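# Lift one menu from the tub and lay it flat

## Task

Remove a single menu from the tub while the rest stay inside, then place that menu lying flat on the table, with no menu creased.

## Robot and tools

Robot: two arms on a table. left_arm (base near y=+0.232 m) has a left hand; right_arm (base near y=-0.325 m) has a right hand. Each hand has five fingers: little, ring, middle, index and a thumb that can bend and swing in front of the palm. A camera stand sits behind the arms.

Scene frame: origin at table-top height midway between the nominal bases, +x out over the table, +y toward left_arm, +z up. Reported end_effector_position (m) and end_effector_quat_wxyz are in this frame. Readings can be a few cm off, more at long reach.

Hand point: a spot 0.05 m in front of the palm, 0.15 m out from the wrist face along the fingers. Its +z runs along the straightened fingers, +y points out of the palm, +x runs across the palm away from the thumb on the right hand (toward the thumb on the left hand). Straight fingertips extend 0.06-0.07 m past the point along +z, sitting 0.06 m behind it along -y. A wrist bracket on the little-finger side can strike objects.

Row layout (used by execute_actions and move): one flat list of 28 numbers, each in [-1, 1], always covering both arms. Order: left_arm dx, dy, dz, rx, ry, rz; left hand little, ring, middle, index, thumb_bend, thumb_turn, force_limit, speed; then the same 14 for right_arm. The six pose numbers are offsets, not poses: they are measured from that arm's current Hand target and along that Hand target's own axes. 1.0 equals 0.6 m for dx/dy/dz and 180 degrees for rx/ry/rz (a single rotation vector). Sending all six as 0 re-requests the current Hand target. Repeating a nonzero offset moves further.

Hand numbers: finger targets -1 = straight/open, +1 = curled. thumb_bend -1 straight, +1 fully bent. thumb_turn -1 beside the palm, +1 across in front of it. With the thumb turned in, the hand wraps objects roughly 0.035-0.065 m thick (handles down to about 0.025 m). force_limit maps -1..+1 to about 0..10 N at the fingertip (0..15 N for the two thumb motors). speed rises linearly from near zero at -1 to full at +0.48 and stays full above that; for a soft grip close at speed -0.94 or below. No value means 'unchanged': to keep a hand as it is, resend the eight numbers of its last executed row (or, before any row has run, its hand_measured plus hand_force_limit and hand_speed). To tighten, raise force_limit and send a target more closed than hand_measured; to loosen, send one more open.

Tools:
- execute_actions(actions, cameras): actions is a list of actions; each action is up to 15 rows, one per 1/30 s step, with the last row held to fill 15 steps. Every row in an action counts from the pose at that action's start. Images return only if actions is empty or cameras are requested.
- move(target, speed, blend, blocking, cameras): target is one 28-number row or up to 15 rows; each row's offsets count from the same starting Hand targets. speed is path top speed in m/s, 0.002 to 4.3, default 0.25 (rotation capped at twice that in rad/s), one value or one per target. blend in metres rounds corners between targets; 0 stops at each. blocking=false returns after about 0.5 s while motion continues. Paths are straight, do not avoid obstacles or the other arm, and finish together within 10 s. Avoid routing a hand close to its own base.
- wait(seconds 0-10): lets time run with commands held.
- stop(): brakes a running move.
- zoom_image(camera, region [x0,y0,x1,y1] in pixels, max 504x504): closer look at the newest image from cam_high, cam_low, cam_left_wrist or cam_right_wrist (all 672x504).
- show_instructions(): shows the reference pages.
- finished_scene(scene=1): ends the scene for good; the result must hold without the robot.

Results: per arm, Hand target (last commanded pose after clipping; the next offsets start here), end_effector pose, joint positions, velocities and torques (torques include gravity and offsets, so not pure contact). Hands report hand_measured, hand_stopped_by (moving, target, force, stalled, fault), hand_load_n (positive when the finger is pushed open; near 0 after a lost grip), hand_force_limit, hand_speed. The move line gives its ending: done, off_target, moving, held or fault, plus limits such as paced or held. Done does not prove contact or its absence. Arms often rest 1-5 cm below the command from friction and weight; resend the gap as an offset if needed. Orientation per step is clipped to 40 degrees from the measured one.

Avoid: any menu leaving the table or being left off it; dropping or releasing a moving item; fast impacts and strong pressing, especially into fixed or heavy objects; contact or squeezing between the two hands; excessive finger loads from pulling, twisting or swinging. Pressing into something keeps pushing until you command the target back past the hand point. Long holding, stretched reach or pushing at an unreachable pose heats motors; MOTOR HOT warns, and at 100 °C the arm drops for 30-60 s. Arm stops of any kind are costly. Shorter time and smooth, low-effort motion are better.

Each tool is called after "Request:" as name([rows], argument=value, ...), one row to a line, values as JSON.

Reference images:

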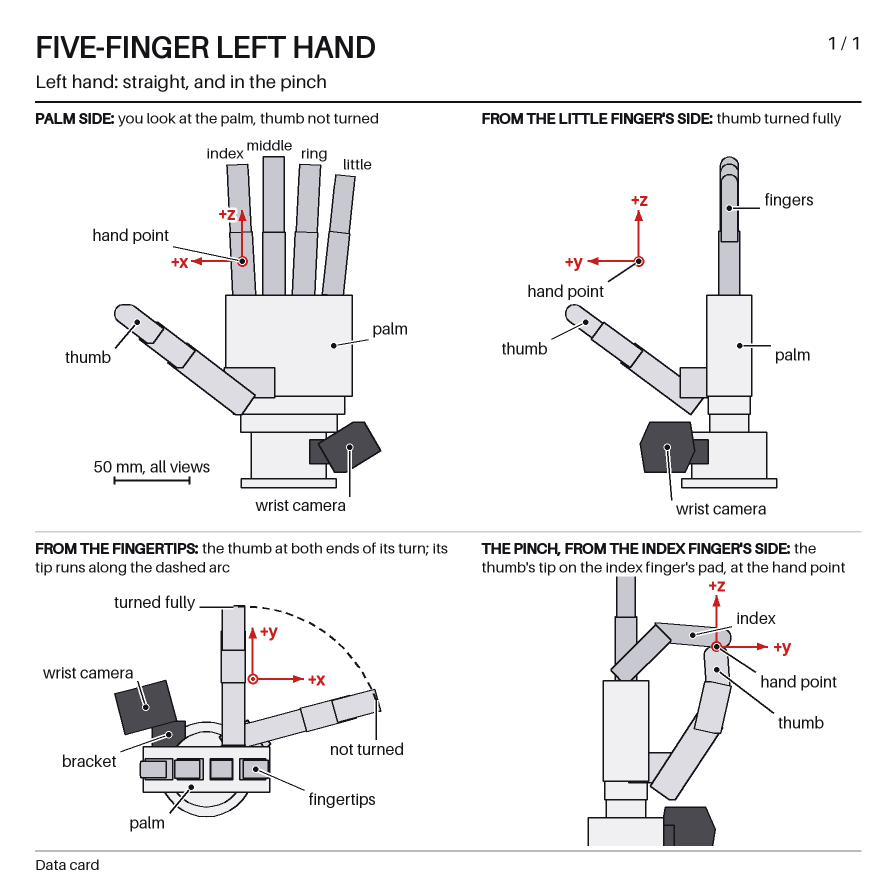

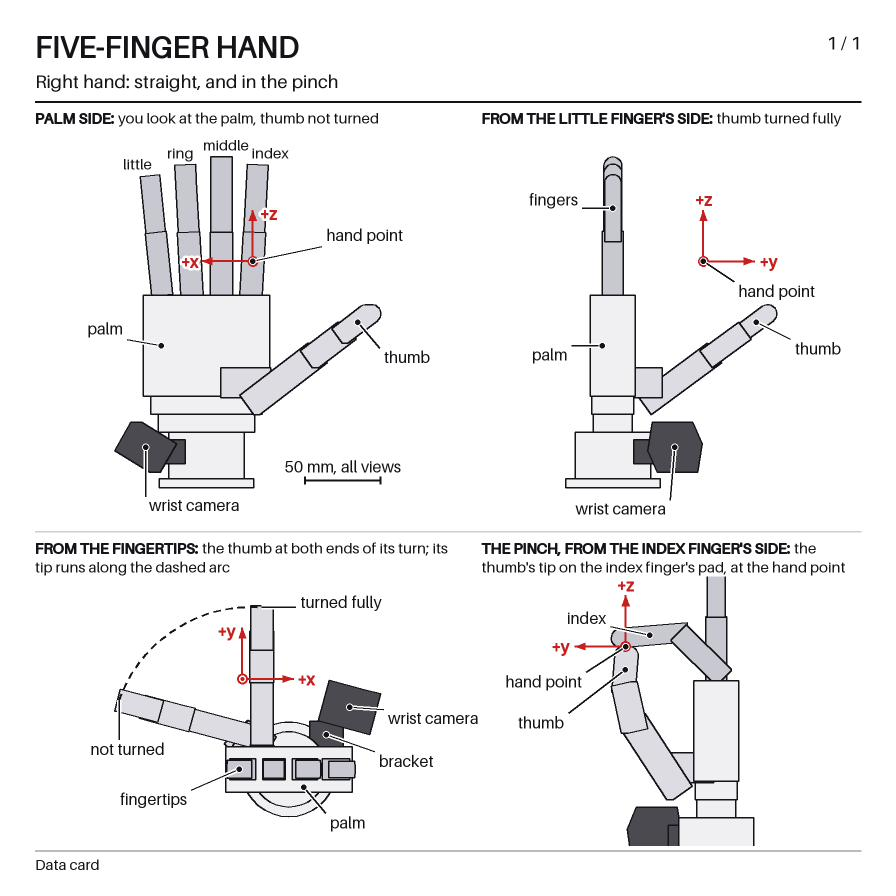

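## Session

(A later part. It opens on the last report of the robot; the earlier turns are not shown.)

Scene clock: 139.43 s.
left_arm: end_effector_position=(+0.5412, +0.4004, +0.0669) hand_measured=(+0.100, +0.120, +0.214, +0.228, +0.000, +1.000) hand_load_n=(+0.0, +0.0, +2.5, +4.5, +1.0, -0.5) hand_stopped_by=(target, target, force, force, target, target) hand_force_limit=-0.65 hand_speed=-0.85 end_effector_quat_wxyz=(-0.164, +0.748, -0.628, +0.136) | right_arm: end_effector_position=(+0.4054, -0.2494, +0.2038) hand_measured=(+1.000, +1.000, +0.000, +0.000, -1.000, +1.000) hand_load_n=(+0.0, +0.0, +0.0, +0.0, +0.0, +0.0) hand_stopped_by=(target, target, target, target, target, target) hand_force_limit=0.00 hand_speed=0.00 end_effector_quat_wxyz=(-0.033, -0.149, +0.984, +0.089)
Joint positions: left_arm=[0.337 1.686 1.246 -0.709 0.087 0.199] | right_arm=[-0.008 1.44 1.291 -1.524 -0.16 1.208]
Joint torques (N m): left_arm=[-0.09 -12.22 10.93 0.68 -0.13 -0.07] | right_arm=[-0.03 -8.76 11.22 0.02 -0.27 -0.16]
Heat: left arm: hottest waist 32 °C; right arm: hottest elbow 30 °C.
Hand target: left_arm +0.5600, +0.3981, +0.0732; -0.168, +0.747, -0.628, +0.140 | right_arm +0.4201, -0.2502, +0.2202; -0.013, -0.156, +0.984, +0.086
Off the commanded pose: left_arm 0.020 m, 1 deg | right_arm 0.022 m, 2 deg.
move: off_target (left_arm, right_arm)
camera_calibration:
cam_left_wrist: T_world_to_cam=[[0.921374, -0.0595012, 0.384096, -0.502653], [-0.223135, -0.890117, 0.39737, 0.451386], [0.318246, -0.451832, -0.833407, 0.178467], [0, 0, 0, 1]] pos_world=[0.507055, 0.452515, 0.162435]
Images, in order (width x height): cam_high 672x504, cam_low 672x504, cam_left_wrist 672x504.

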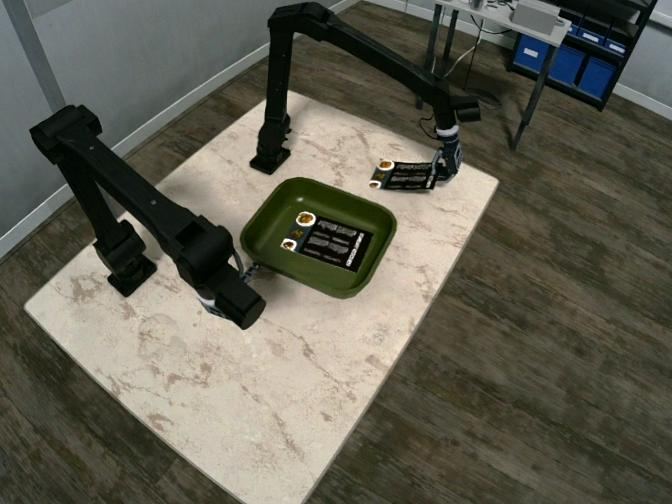

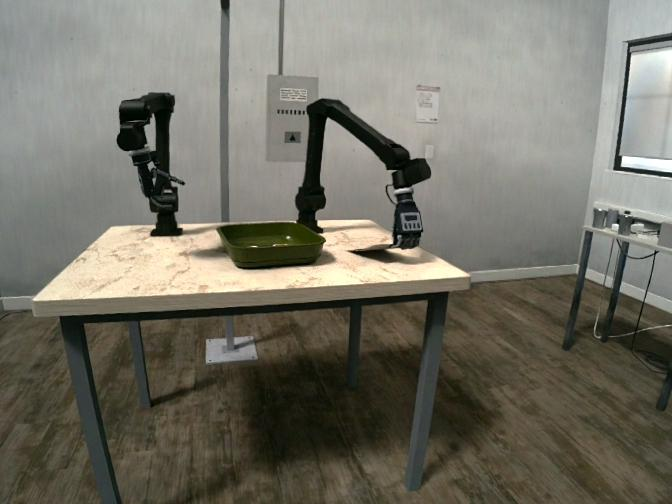

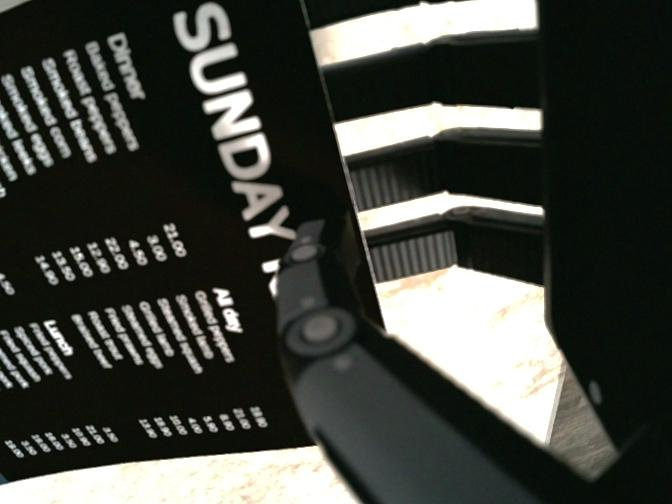

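Request:
move(target=[-0.0033, 0.0173, 0.0380, -0.022, 0, 0, 0.1, 0.12, 0.3, 0.3, 0.0, 1, -0.65, -0.85, 0, 0, 0, 0, 0, 0, 1, 1, 0, 0, -1, 1, 0, 0], speed=0.05, cameras=["cam_low", "cam_high"])

Request:
zoom_image(camera="cam_low", region=[320, 170, 440, 270])

Scene clock: 141.40 s.
left_arm: end_effector_position=(+0.5417, +0.4028, +0.0441) hand_measured=(+0.100, +0.120, +0.214, +0.228, +0.000, +1.000) hand_load_n=(+0.0, +0.0, +2.5, +4.5, +1.5, +0.0) hand_stopped_by=(target, target, force, force, target, target) hand_force_limit=-0.65 hand_speed=-0.85 end_effector_quat_wxyz=(-0.139, +0.755, -0.631, +0.115) | right_arm: end_effector_position=(+0.4054, -0.2494, +0.2038) hand_measured=(+1.000, +1.000, +0.000, +0.000, -1.000, +1.000) hand_load_n=(+0.0, +0.0, +0.0, +0.0, +0.0, +0.0) hand_stopped_by=(target, target, target, target, target, target) hand_force_limit=0.00 hand_speed=0.00 end_effector_quat_wxyz=(-0.033, -0.149, +0.984, +0.089)
Joint positions: left_arm=[0.336 1.753 1.279 -0.74 0.073 0.199] | right_arm=[-0.008 1.44 1.291 -1.524 -0.16 1.208]
Joint torques (N m): left_arm=[-0.09 -12.81 10.67 0.57 -0.14 -0.03] | right_arm=[-0.03 -9.05 11.15 0.08 -0.27 -0.15]
Heat: left arm: hottest waist 32 °C; right arm: hottest elbow 30 °C.
Hand target: left_arm +0.5599, +0.4002, +0.0481; -0.142, +0.752, -0.632, +0.118 | right_arm +0.4201, -0.2502, +0.2202; -0.013, -0.156, +0.984, +0.086
Off the commanded pose: left_arm 0.019 m, 1 deg | right_arm 0.022 m, 2 deg.
move: off_target (left_arm, right_arm)
Images, in order (width x height): cam_high 672x504, cam_low 672x504.

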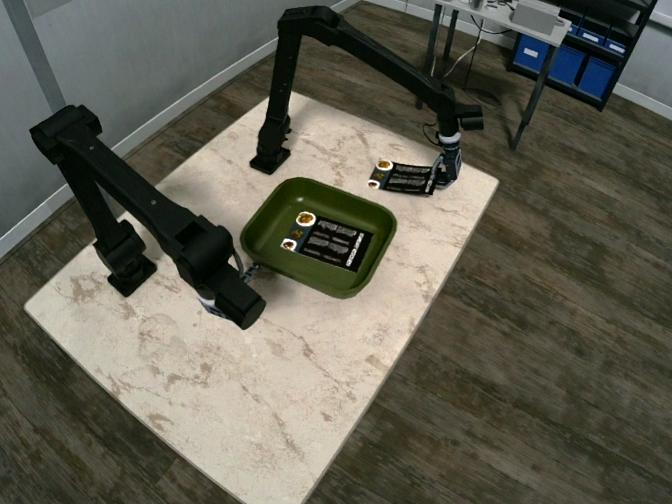

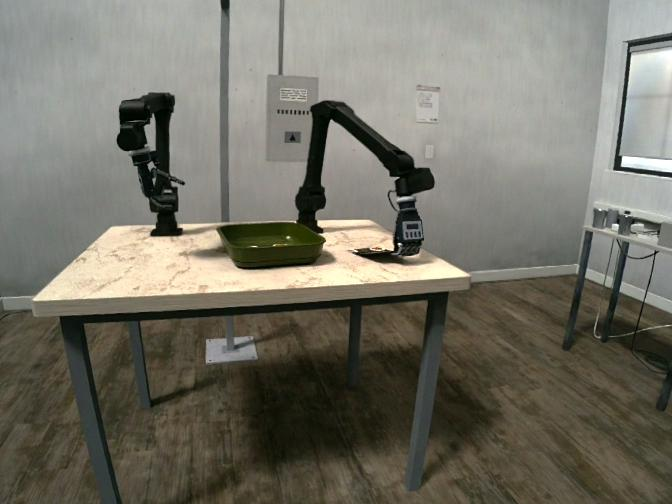

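Scaled by 4.200 from the camera's 672x504 image, which has a finer 960x720 frame.

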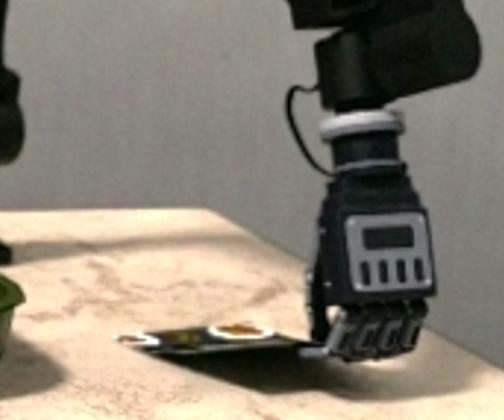

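Request:
move(target=[-0.0016, 0.0066, 0.0187, 0, 0, 0, 0.1, 0.12, 0.3, 0.3, 0.0, 1, -0.65, -0.85, 0, 0, 0, 0, 0, 0, 1, 1, 0, 0, -1, 1, 0, 0], speed=0.04, cameras=["cam_low", "cam_left_wrist"])

Request:
zoom_image(camera="cam_low", region=[320, 170, 440, 270])

Scene clock: 142.60 s.
left_arm: end_effector_position=(+0.5404, +0.4023, +0.0363) hand_measured=(+0.100, +0.120, +0.214, +0.228, +0.000, +1.000) hand_load_n=(+0.0, +0.0, +2.5, +4.0, +1.0, +0.0) hand_stopped_by=(target, target, force, force, target, target) hand_force_limit=-0.65 hand_speed=-0.85 end_effector_quat_wxyz=(-0.133, +0.756, -0.631, +0.112) | right_arm: end_effector_position=(+0.4054, -0.2494, +0.2038) hand_measured=(+1.000, +1.000, +0.000, +0.000, -1.000, +1.000) hand_load_n=(+0.0, +0.0, +0.0, +0.0, +0.0, +0.0) hand_stopped_by=(target, target, target, target, target, target) hand_force_limit=0.00 hand_speed=0.00 end_effector_quat_wxyz=(-0.033, -0.149, +0.984, +0.089)
Joint positions: left_arm=[0.336 1.768 1.279 -0.74 0.073 0.199] | right_arm=[-0.008 1.44 1.291 -1.524 -0.16 1.208]
Joint torques (N m): left_arm=[0.03 -13.04 9.76 1.48 -0.11 -0.02] | right_arm=[0.21 -8.82 11.17 -0.01 -0.24 -0.16]
Heat: left arm: hottest waist 31 °C; right arm: hottest elbow 30 °C.
Hand target: left_arm +0.5601, +0.4012, +0.0362; -0.142, +0.752, -0.632, +0.118 | right_arm +0.4201, -0.2502, +0.2202; -0.013, -0.156, +0.984, +0.086
Off the commanded pose: left_arm 0.020 m, 1 deg | right_arm 0.022 m, 2 deg.
move: off_target (left_arm, right_arm)
camera_calibration:
cam_left_wrist: T_world_to_cam=[[0.949045, -0.0492584, 0.311266, -0.50652], [-0.186934, -0.883169, 0.430195, 0.441477], [0.25371, -0.466461, -0.847376, 0.195347], [0, 0, 0, 1]] pos_world=[0.513676, 0.45607, 0.133274]
Images, in order (width x height): cam_low 672x504, cam_left_wrist 672x504.

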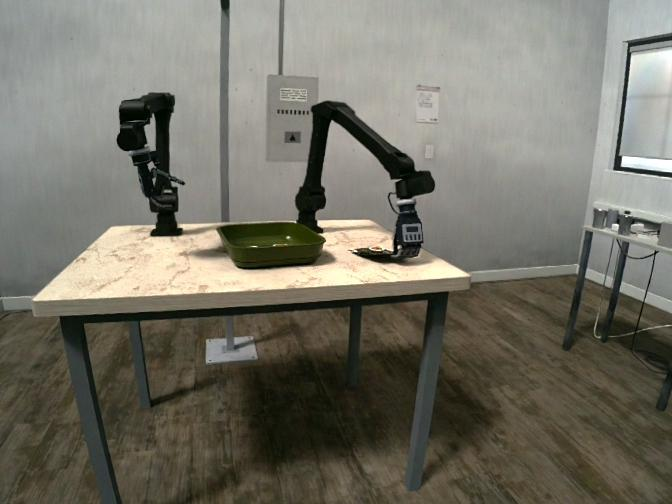

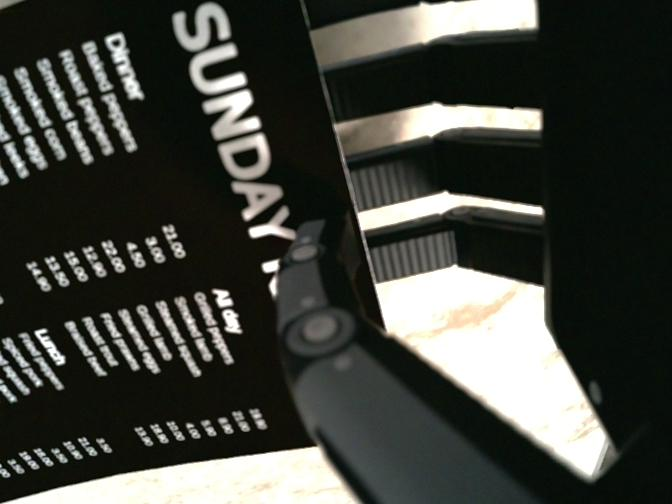

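Scaled by 4.200 from the camera's 672x504 image, which has a finer 960x720 frame.

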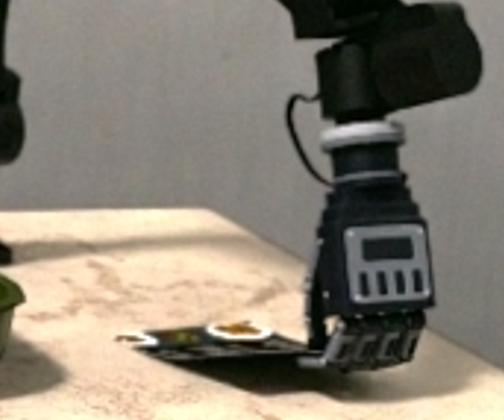

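Request:
move(target=[-0.001, 0.0045, 0.0126, 0, 0, 0, 0.1, 0.12, 0.3, 0.3, 0.0, 1, -0.65, -0.85, 0, 0, 0, 0, 0, 0, 1, 1, 0, 0, -1, 1, 0, 0], speed=0.04, cameras=["cam_low", "cam_high"])

Request:
zoom_image(camera="cam_low", region=[320, 170, 440, 270])

Request:
zoom_image(camera="cam_high", region=[330, 80, 500, 230])

Scene clock: 144.00 s.
left_arm: end_effector_position=(+0.5438, +0.4037, +0.0316) hand_measured=(+0.100, +0.120, +0.214, +0.228, +0.000, +1.000) hand_load_n=(+0.0, +0.0, +2.5, +4.0, +1.0, +0.0) hand_stopped_by=(target, target, force, force, target, target) hand_force_limit=-0.65 hand_speed=-0.85 end_effector_quat_wxyz=(-0.136, +0.755, -0.631, +0.113) | right_arm: end_effector_position=(+0.4054, -0.2494, +0.2038) hand_measured=(+1.000, +1.000, +0.000, +0.000, -1.000, +1.000) hand_load_n=(+0.0, +0.0, +0.5, +0.0, +0.0, +0.0) hand_stopped_by=(target, target, target, target, target, target) hand_force_limit=0.00 hand_speed=0.00 end_effector_quat_wxyz=(-0.033, -0.149, +0.984, +0.089)
Joint positions: left_arm=[0.336 1.779 1.279 -0.724 0.073 0.199] | right_arm=[-0.008 1.44 1.291 -1.524 -0.16 1.208]
Joint torques (N m): left_arm=[0.09 -12.98 9.17 1.62 -0.1 -0.01] | right_arm=[-0.03 -8.35 11.22 -0.13 -0.27 -0.15]
Heat: left arm: hottest waist 31 °C; right arm: hottest elbow 30 °C.
Hand target: left_arm +0.5602, +0.4019, +0.0282; -0.142, +0.752, -0.632, +0.118 | right_arm +0.4201, -0.2502, +0.2202; -0.013, -0.156, +0.984, +0.086
Off the commanded pose: left_arm 0.017 m, 1 deg | right_arm 0.022 m, 2 deg.
move: off_target (left_arm, right_arm)
Images, in order (width x height): cam_high 672x504, cam_low 672x504.

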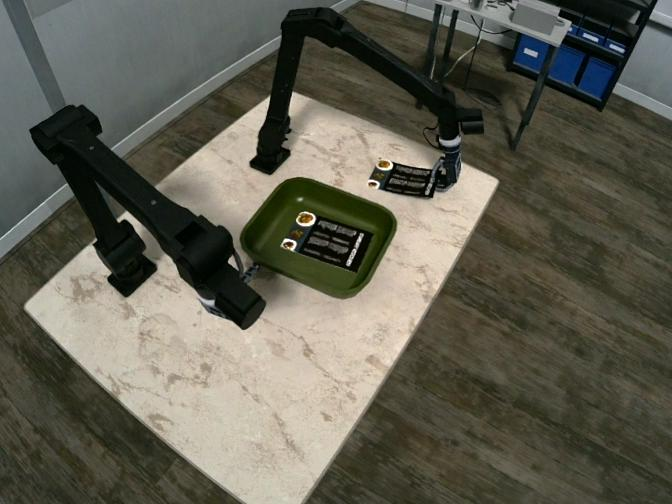

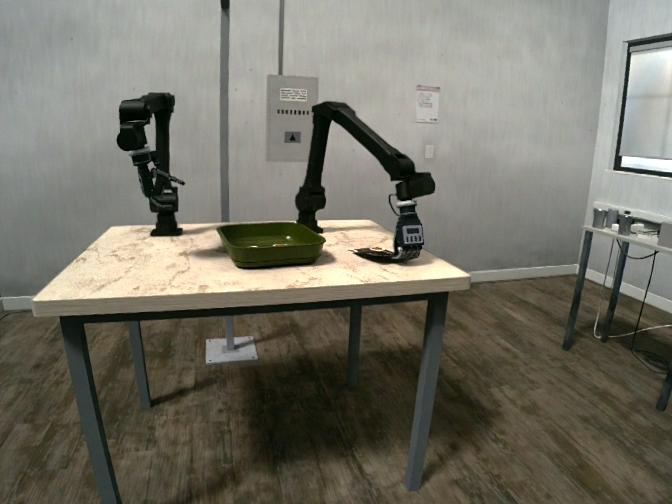

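Scaled by 4.200 from the camera's 672x504 image, which has a finer 960x720 frame.

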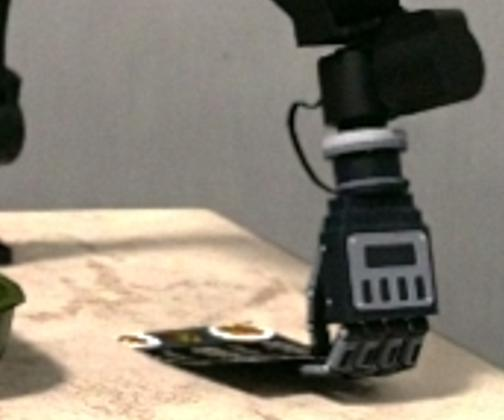

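Scaled by 2.965 from the camera's 672x504 image, which has a finer 960x720 frame.

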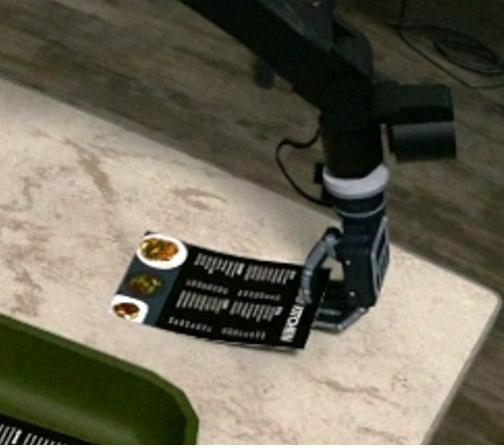

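Request:
move(target=[0, 0, 0, 0, 0, 0, 0.1, 0.12, 0.1, 0.1, -0.8, 1, -0.65, -0.5, 0, 0, 0, 0, 0, 0, 1, 1, 0, 0, -1, 1, 0, 0], speed=0.04, cameras=["cam_low", "cam_left_wrist"])

Request:
zoom_image(camera="cam_low", region=[320, 170, 440, 270])

Scene clock: 145.80 s.
left_arm: end_effector_position=(+0.5438, +0.4037, +0.0316) hand_measured=(+0.100, +0.120, +0.100, +0.100, -0.800, +1.000) hand_load_n=(+0.0, +0.0, +0.0, +0.0, +0.0, +0.0) hand_stopped_by=(target, target, target, target, target, target) hand_force_limit=-0.65 hand_speed=-0.50 end_effector_quat_wxyz=(-0.136, +0.755, -0.631, +0.113) | right_arm: end_effector_position=(+0.4054, -0.2494, +0.2038) hand_measured=(+1.000, +1.000, +0.000, +0.000, -1.000, +1.000) hand_load_n=(+0.0, +0.5, +0.0, +0.0, -0.5, +0.0) hand_stopped_by=(target, target, target, target, target, target) hand_force_limit=0.00 hand_speed=0.00 end_effector_quat_wxyz=(-0.033, -0.149, +0.984, +0.089)
Joint positions: left_arm=[0.336 1.779 1.279 -0.724 0.073 0.199] | right_arm=[-0.008 1.44 1.291 -1.524 -0.16 1.208]
Joint torques (N m): left_arm=[0.09 -12.98 9.17 1.55 -0.1 -0.01] | right_arm=[-0.09 -9 11.19 0.01 -0.26 -0.15]
Heat: left arm: hottest waist 31 °C; right arm: hottest elbow 30 °C.
Hand target: left_arm +0.5602, +0.4019, +0.0282; -0.142, +0.752, -0.632, +0.118 | right_arm +0.4201, -0.2502, +0.2202; -0.013, -0.156, +0.984, +0.086
Off the commanded pose: left_arm 0.017 m, 1 deg | right_arm 0.022 m, 2 deg.
move: off_target (left_arm, right_arm)
camera_calibration:
cam_left_wrist: T_world_to_cam=[[0.94715, -0.0499516, 0.316877, -0.507003], [-0.189465, -0.884214, 0.426929, 0.447189], [0.258861, -0.464403, -0.846948, 0.187532], [0, 0, 0, 1]] pos_world=[0.51639, 0.457176, 0.128569]
Images, in order (width x height): cam_low 672x504, cam_left_wrist 672x504.

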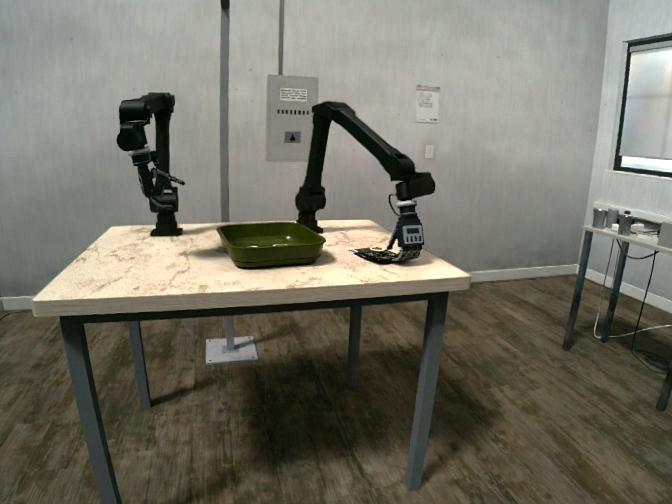

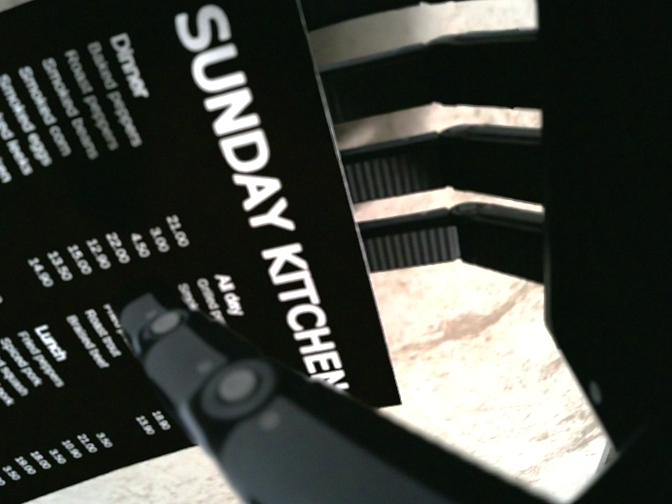

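Scaled by 4.200 from the camera's 672x504 image, which has a finer 960x720 frame.

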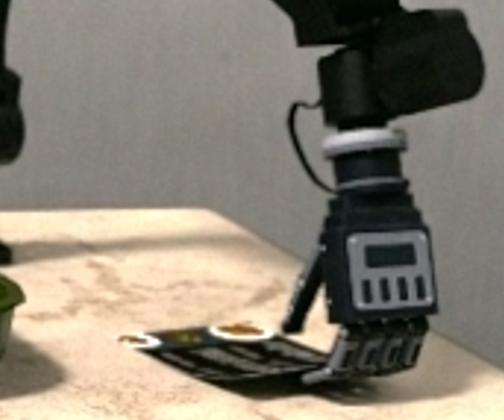

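Request:
move(target=[0, -0.0930, 0.0363, 0, 0, 0, 0.1, 0.12, 0.1, 0.1, -0.8, 1, -0.65, -0.5, 0, 0, 0, 0, 0, 0, 1, 1, 0, 0, -1, 1, 0, 0], speed=0.06, cameras=["cam_low", "cam_high", "cam_left_wrist"])

Request:
zoom_image(camera="cam_low", region=[320, 170, 440, 270])

Request:
zoom_image(camera="cam_high", region=[330, 80, 500, 230])

Scene clock: 147.97 s.
left_arm: end_effector_position=(+0.6016, +0.4163, +0.0279) hand_measured=(+0.100, +0.120, +0.100, +0.100, -0.800, +1.000) hand_load_n=(+0.0, +0.0, +0.0, +0.0, +0.0, +0.0) hand_stopped_by=(target, target, target, target, target, target) hand_force_limit=-0.65 hand_speed=-0.50 end_effector_quat_wxyz=(-0.141, +0.753, -0.632, +0.116) | right_arm: end_effector_position=(+0.4054, -0.2494, +0.2038) hand_measured=(+1.000, +1.000, +0.000, +0.000, -1.000, +1.000) hand_load_n=(+0.0, +0.0, +0.0, +0.0, +0.0, +0.0) hand_stopped_by=(target, target, target, target, target, target) hand_force_limit=0.00 hand_speed=0.00 end_effector_quat_wxyz=(-0.033, -0.149, +0.984, +0.089)
Joint positions: left_arm=[0.318 1.911 1.464 -0.763 0.067 0.186] | right_arm=[-0.008 1.44 1.291 -1.524 -0.16 1.208]
Joint torques (N m): left_arm=[-0.09 -14.86 10.8 0.57 -0.14 -0.08] | right_arm=[-0.03 -8.94 11.19 -0.01 -0.26 -0.14]
Heat: left arm: hottest waist 31 °C; right arm: hottest elbow 30 °C.
Hand target: left_arm +0.6193, +0.4121, +0.0282; -0.142, +0.752, -0.633, +0.118 | right_arm +0.4201, -0.2502, +0.2202; -0.013, -0.156, +0.984, +0.086
Off the commanded pose: left_arm 0.018 m, 0 deg | right_arm 0.022 m, 2 deg.
move: off_target (left_arm, right_arm)
camera_calibration:
cam_left_wrist: T_world_to_cam=[[0.943179, -0.0561155, 0.327512, -0.555387], [-0.19816, -0.886179, 0.418831, 0.47721], [0.266731, -0.459932, -0.846945, 0.168643], [0, 0, 0, 1]] pos_world=[0.573411, 0.469292, 0.124857]
Images, in order (width x height): cam_high 672x504, cam_low 672x504, cam_left_wrist 672x504.

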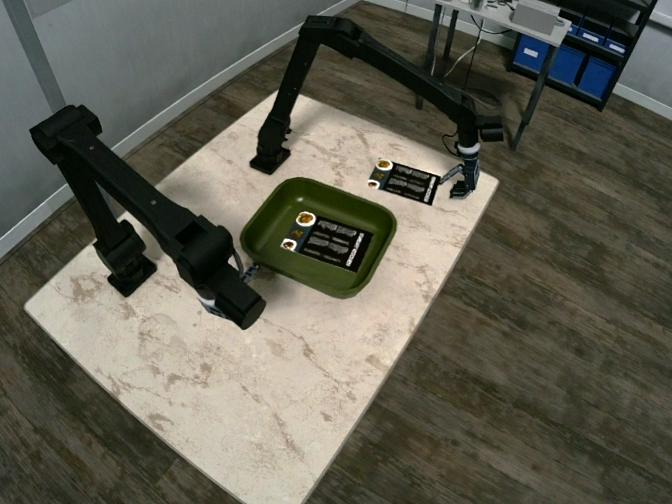

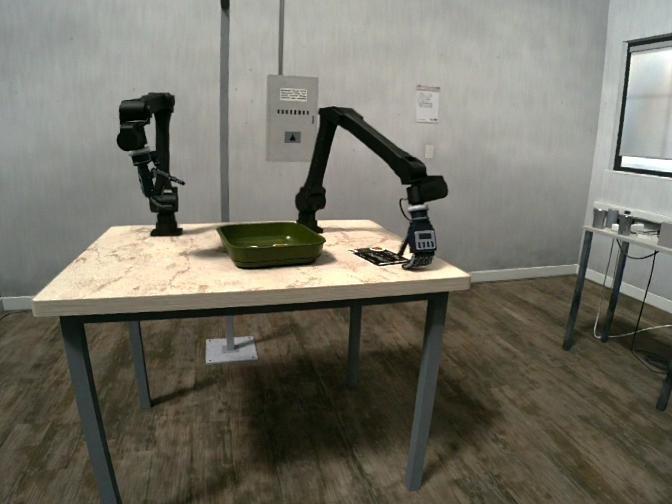

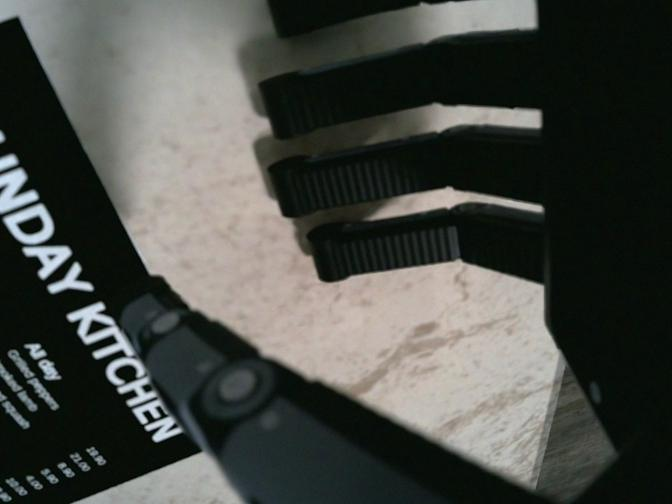

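Scaled by 4.200 from the camera's 672x504 image, which has a finer 960x720 frame.

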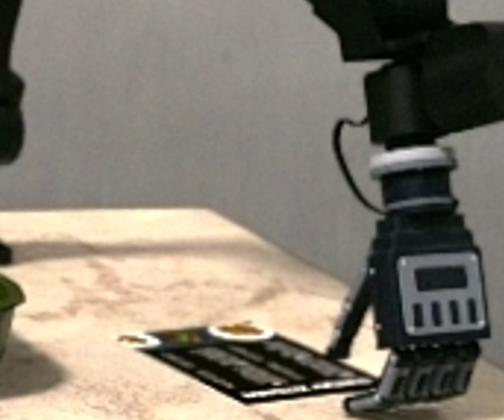

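Scaled by 2.965 from the camera's 672x504 image, which has a finer 960x720 frame.

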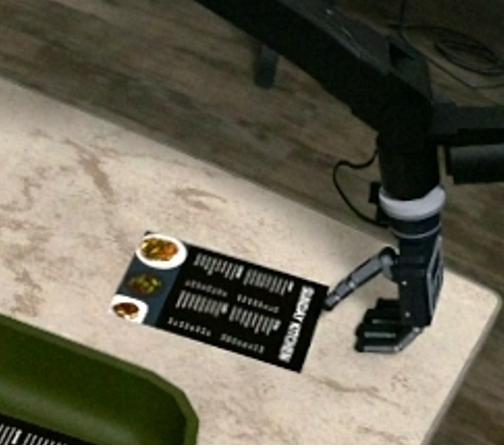

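Request:
move(target=[0, -0.06, -0.145, 0, 0, 0, 0.1, 0.12, 0.1, 0.1, -0.8, 1, -0.65, -0.5, 0, 0, 0, 0, 0, 0, 1, 1, 0, 0, -1, 1, 0, 0], speed=0.1, cameras=["cam_low", "cam_high", "cam_left_wrist"])

Request:
zoom_image(camera="cam_low", region=[200, 170, 440, 290])

Request:
zoom_image(camera="cam_high", region=[230, 130, 480, 310])

Scene clock: 149.93 s.
left_arm: end_effector_position=(+0.6037, +0.4168, +0.1001) hand_measured=(+0.100, +0.120, +0.100, +0.100, -0.800, +1.000) hand_load_n=(+0.0, +0.0, +0.0, +0.0, +0.0, +0.0) hand_stopped_by=(target, target, target, target, target, target) hand_force_limit=-0.65 hand_speed=-0.50 end_effector_quat_wxyz=(-0.126, +0.756, -0.634, +0.107) | right_arm: end_effector_position=(+0.4054, -0.2494, +0.2038) hand_measured=(+1.000, +1.000, +0.000, +0.000, -1.000, +1.000) hand_load_n=(+0.0, +0.0, +0.0, +0.0, +0.0, +0.0) hand_stopped_by=(target, target, target, target, target, target) hand_force_limit=0.00 hand_speed=0.00 end_effector_quat_wxyz=(-0.033, -0.149, +0.984, +0.089)
Joint positions: left_arm=[0.318 1.874 1.614 -0.985 0.067 0.186] | right_arm=[-0.008 1.44 1.291 -1.524 -0.16 1.208]
Joint torques (N m): left_arm=[-0.09 -17.96 11.21 0.46 -0.13 -0.07] | right_arm=[0.09 -8.64 11.11 0.08 -0.26 -0.18]
Heat: left arm: hottest waist 31 °C; right arm: hottest elbow 30 °C.
Hand target: left_arm +0.6213, +0.4124, +0.1223; -0.142, +0.752, -0.633, +0.118 | right_arm +0.4201, -0.2502, +0.2202; -0.013, -0.156, +0.984, +0.086
Off the commanded pose: left_arm 0.029 m, 2 deg | right_arm 0.022 m, 2 deg.
move: off_target (left_arm, right_arm)
camera_calibration:
cam_left_wrist: T_world_to_cam=[[0.953828, -0.0515872, 0.29589, -0.586151], [-0.183289, -0.880413, 0.437354, 0.434582], [0.237943, -0.471394, -0.849218, 0.251779], [0, 0, 0, 1]] pos_world=[0.578832, 0.47106, 0.197185]
Images, in order (width x height): cam_high 672x504, cam_low 672x504, cam_left_wrist 672x504.

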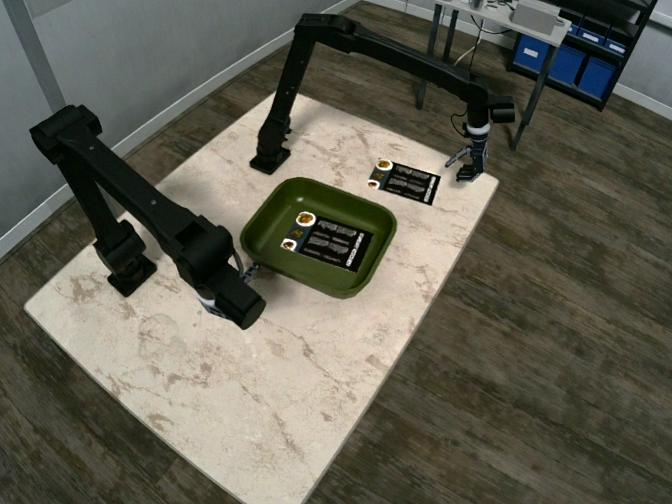

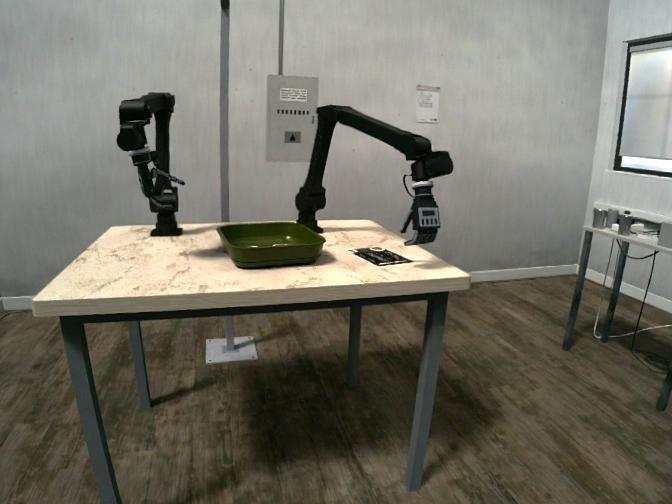

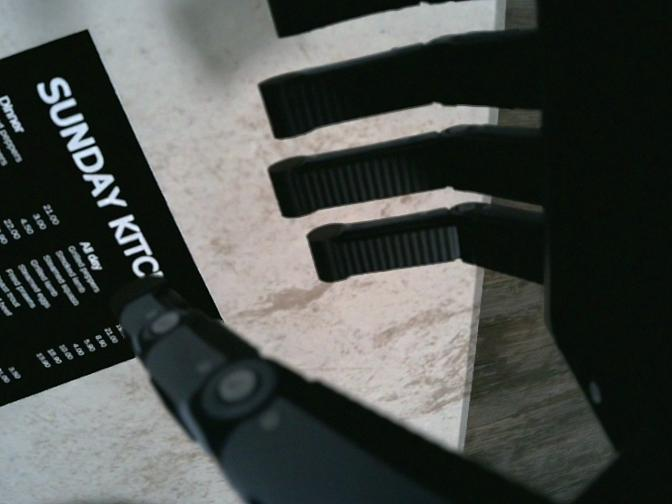

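Scaled by 2.100 from the camera's 672x504 image, which has a finer 960x720 frame.

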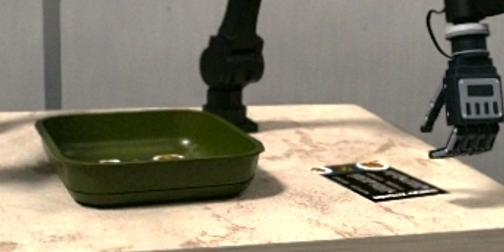

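Scaled by 2.016 from the camera's 672x504 image, which has a finer 960x720 frame.

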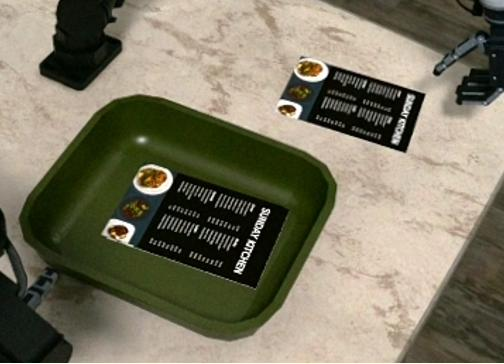

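The menu lies flat on the table, clear of the hand, and the rest are still in the tub.

Request:
finished_scene()

The scene is finished: the task was done.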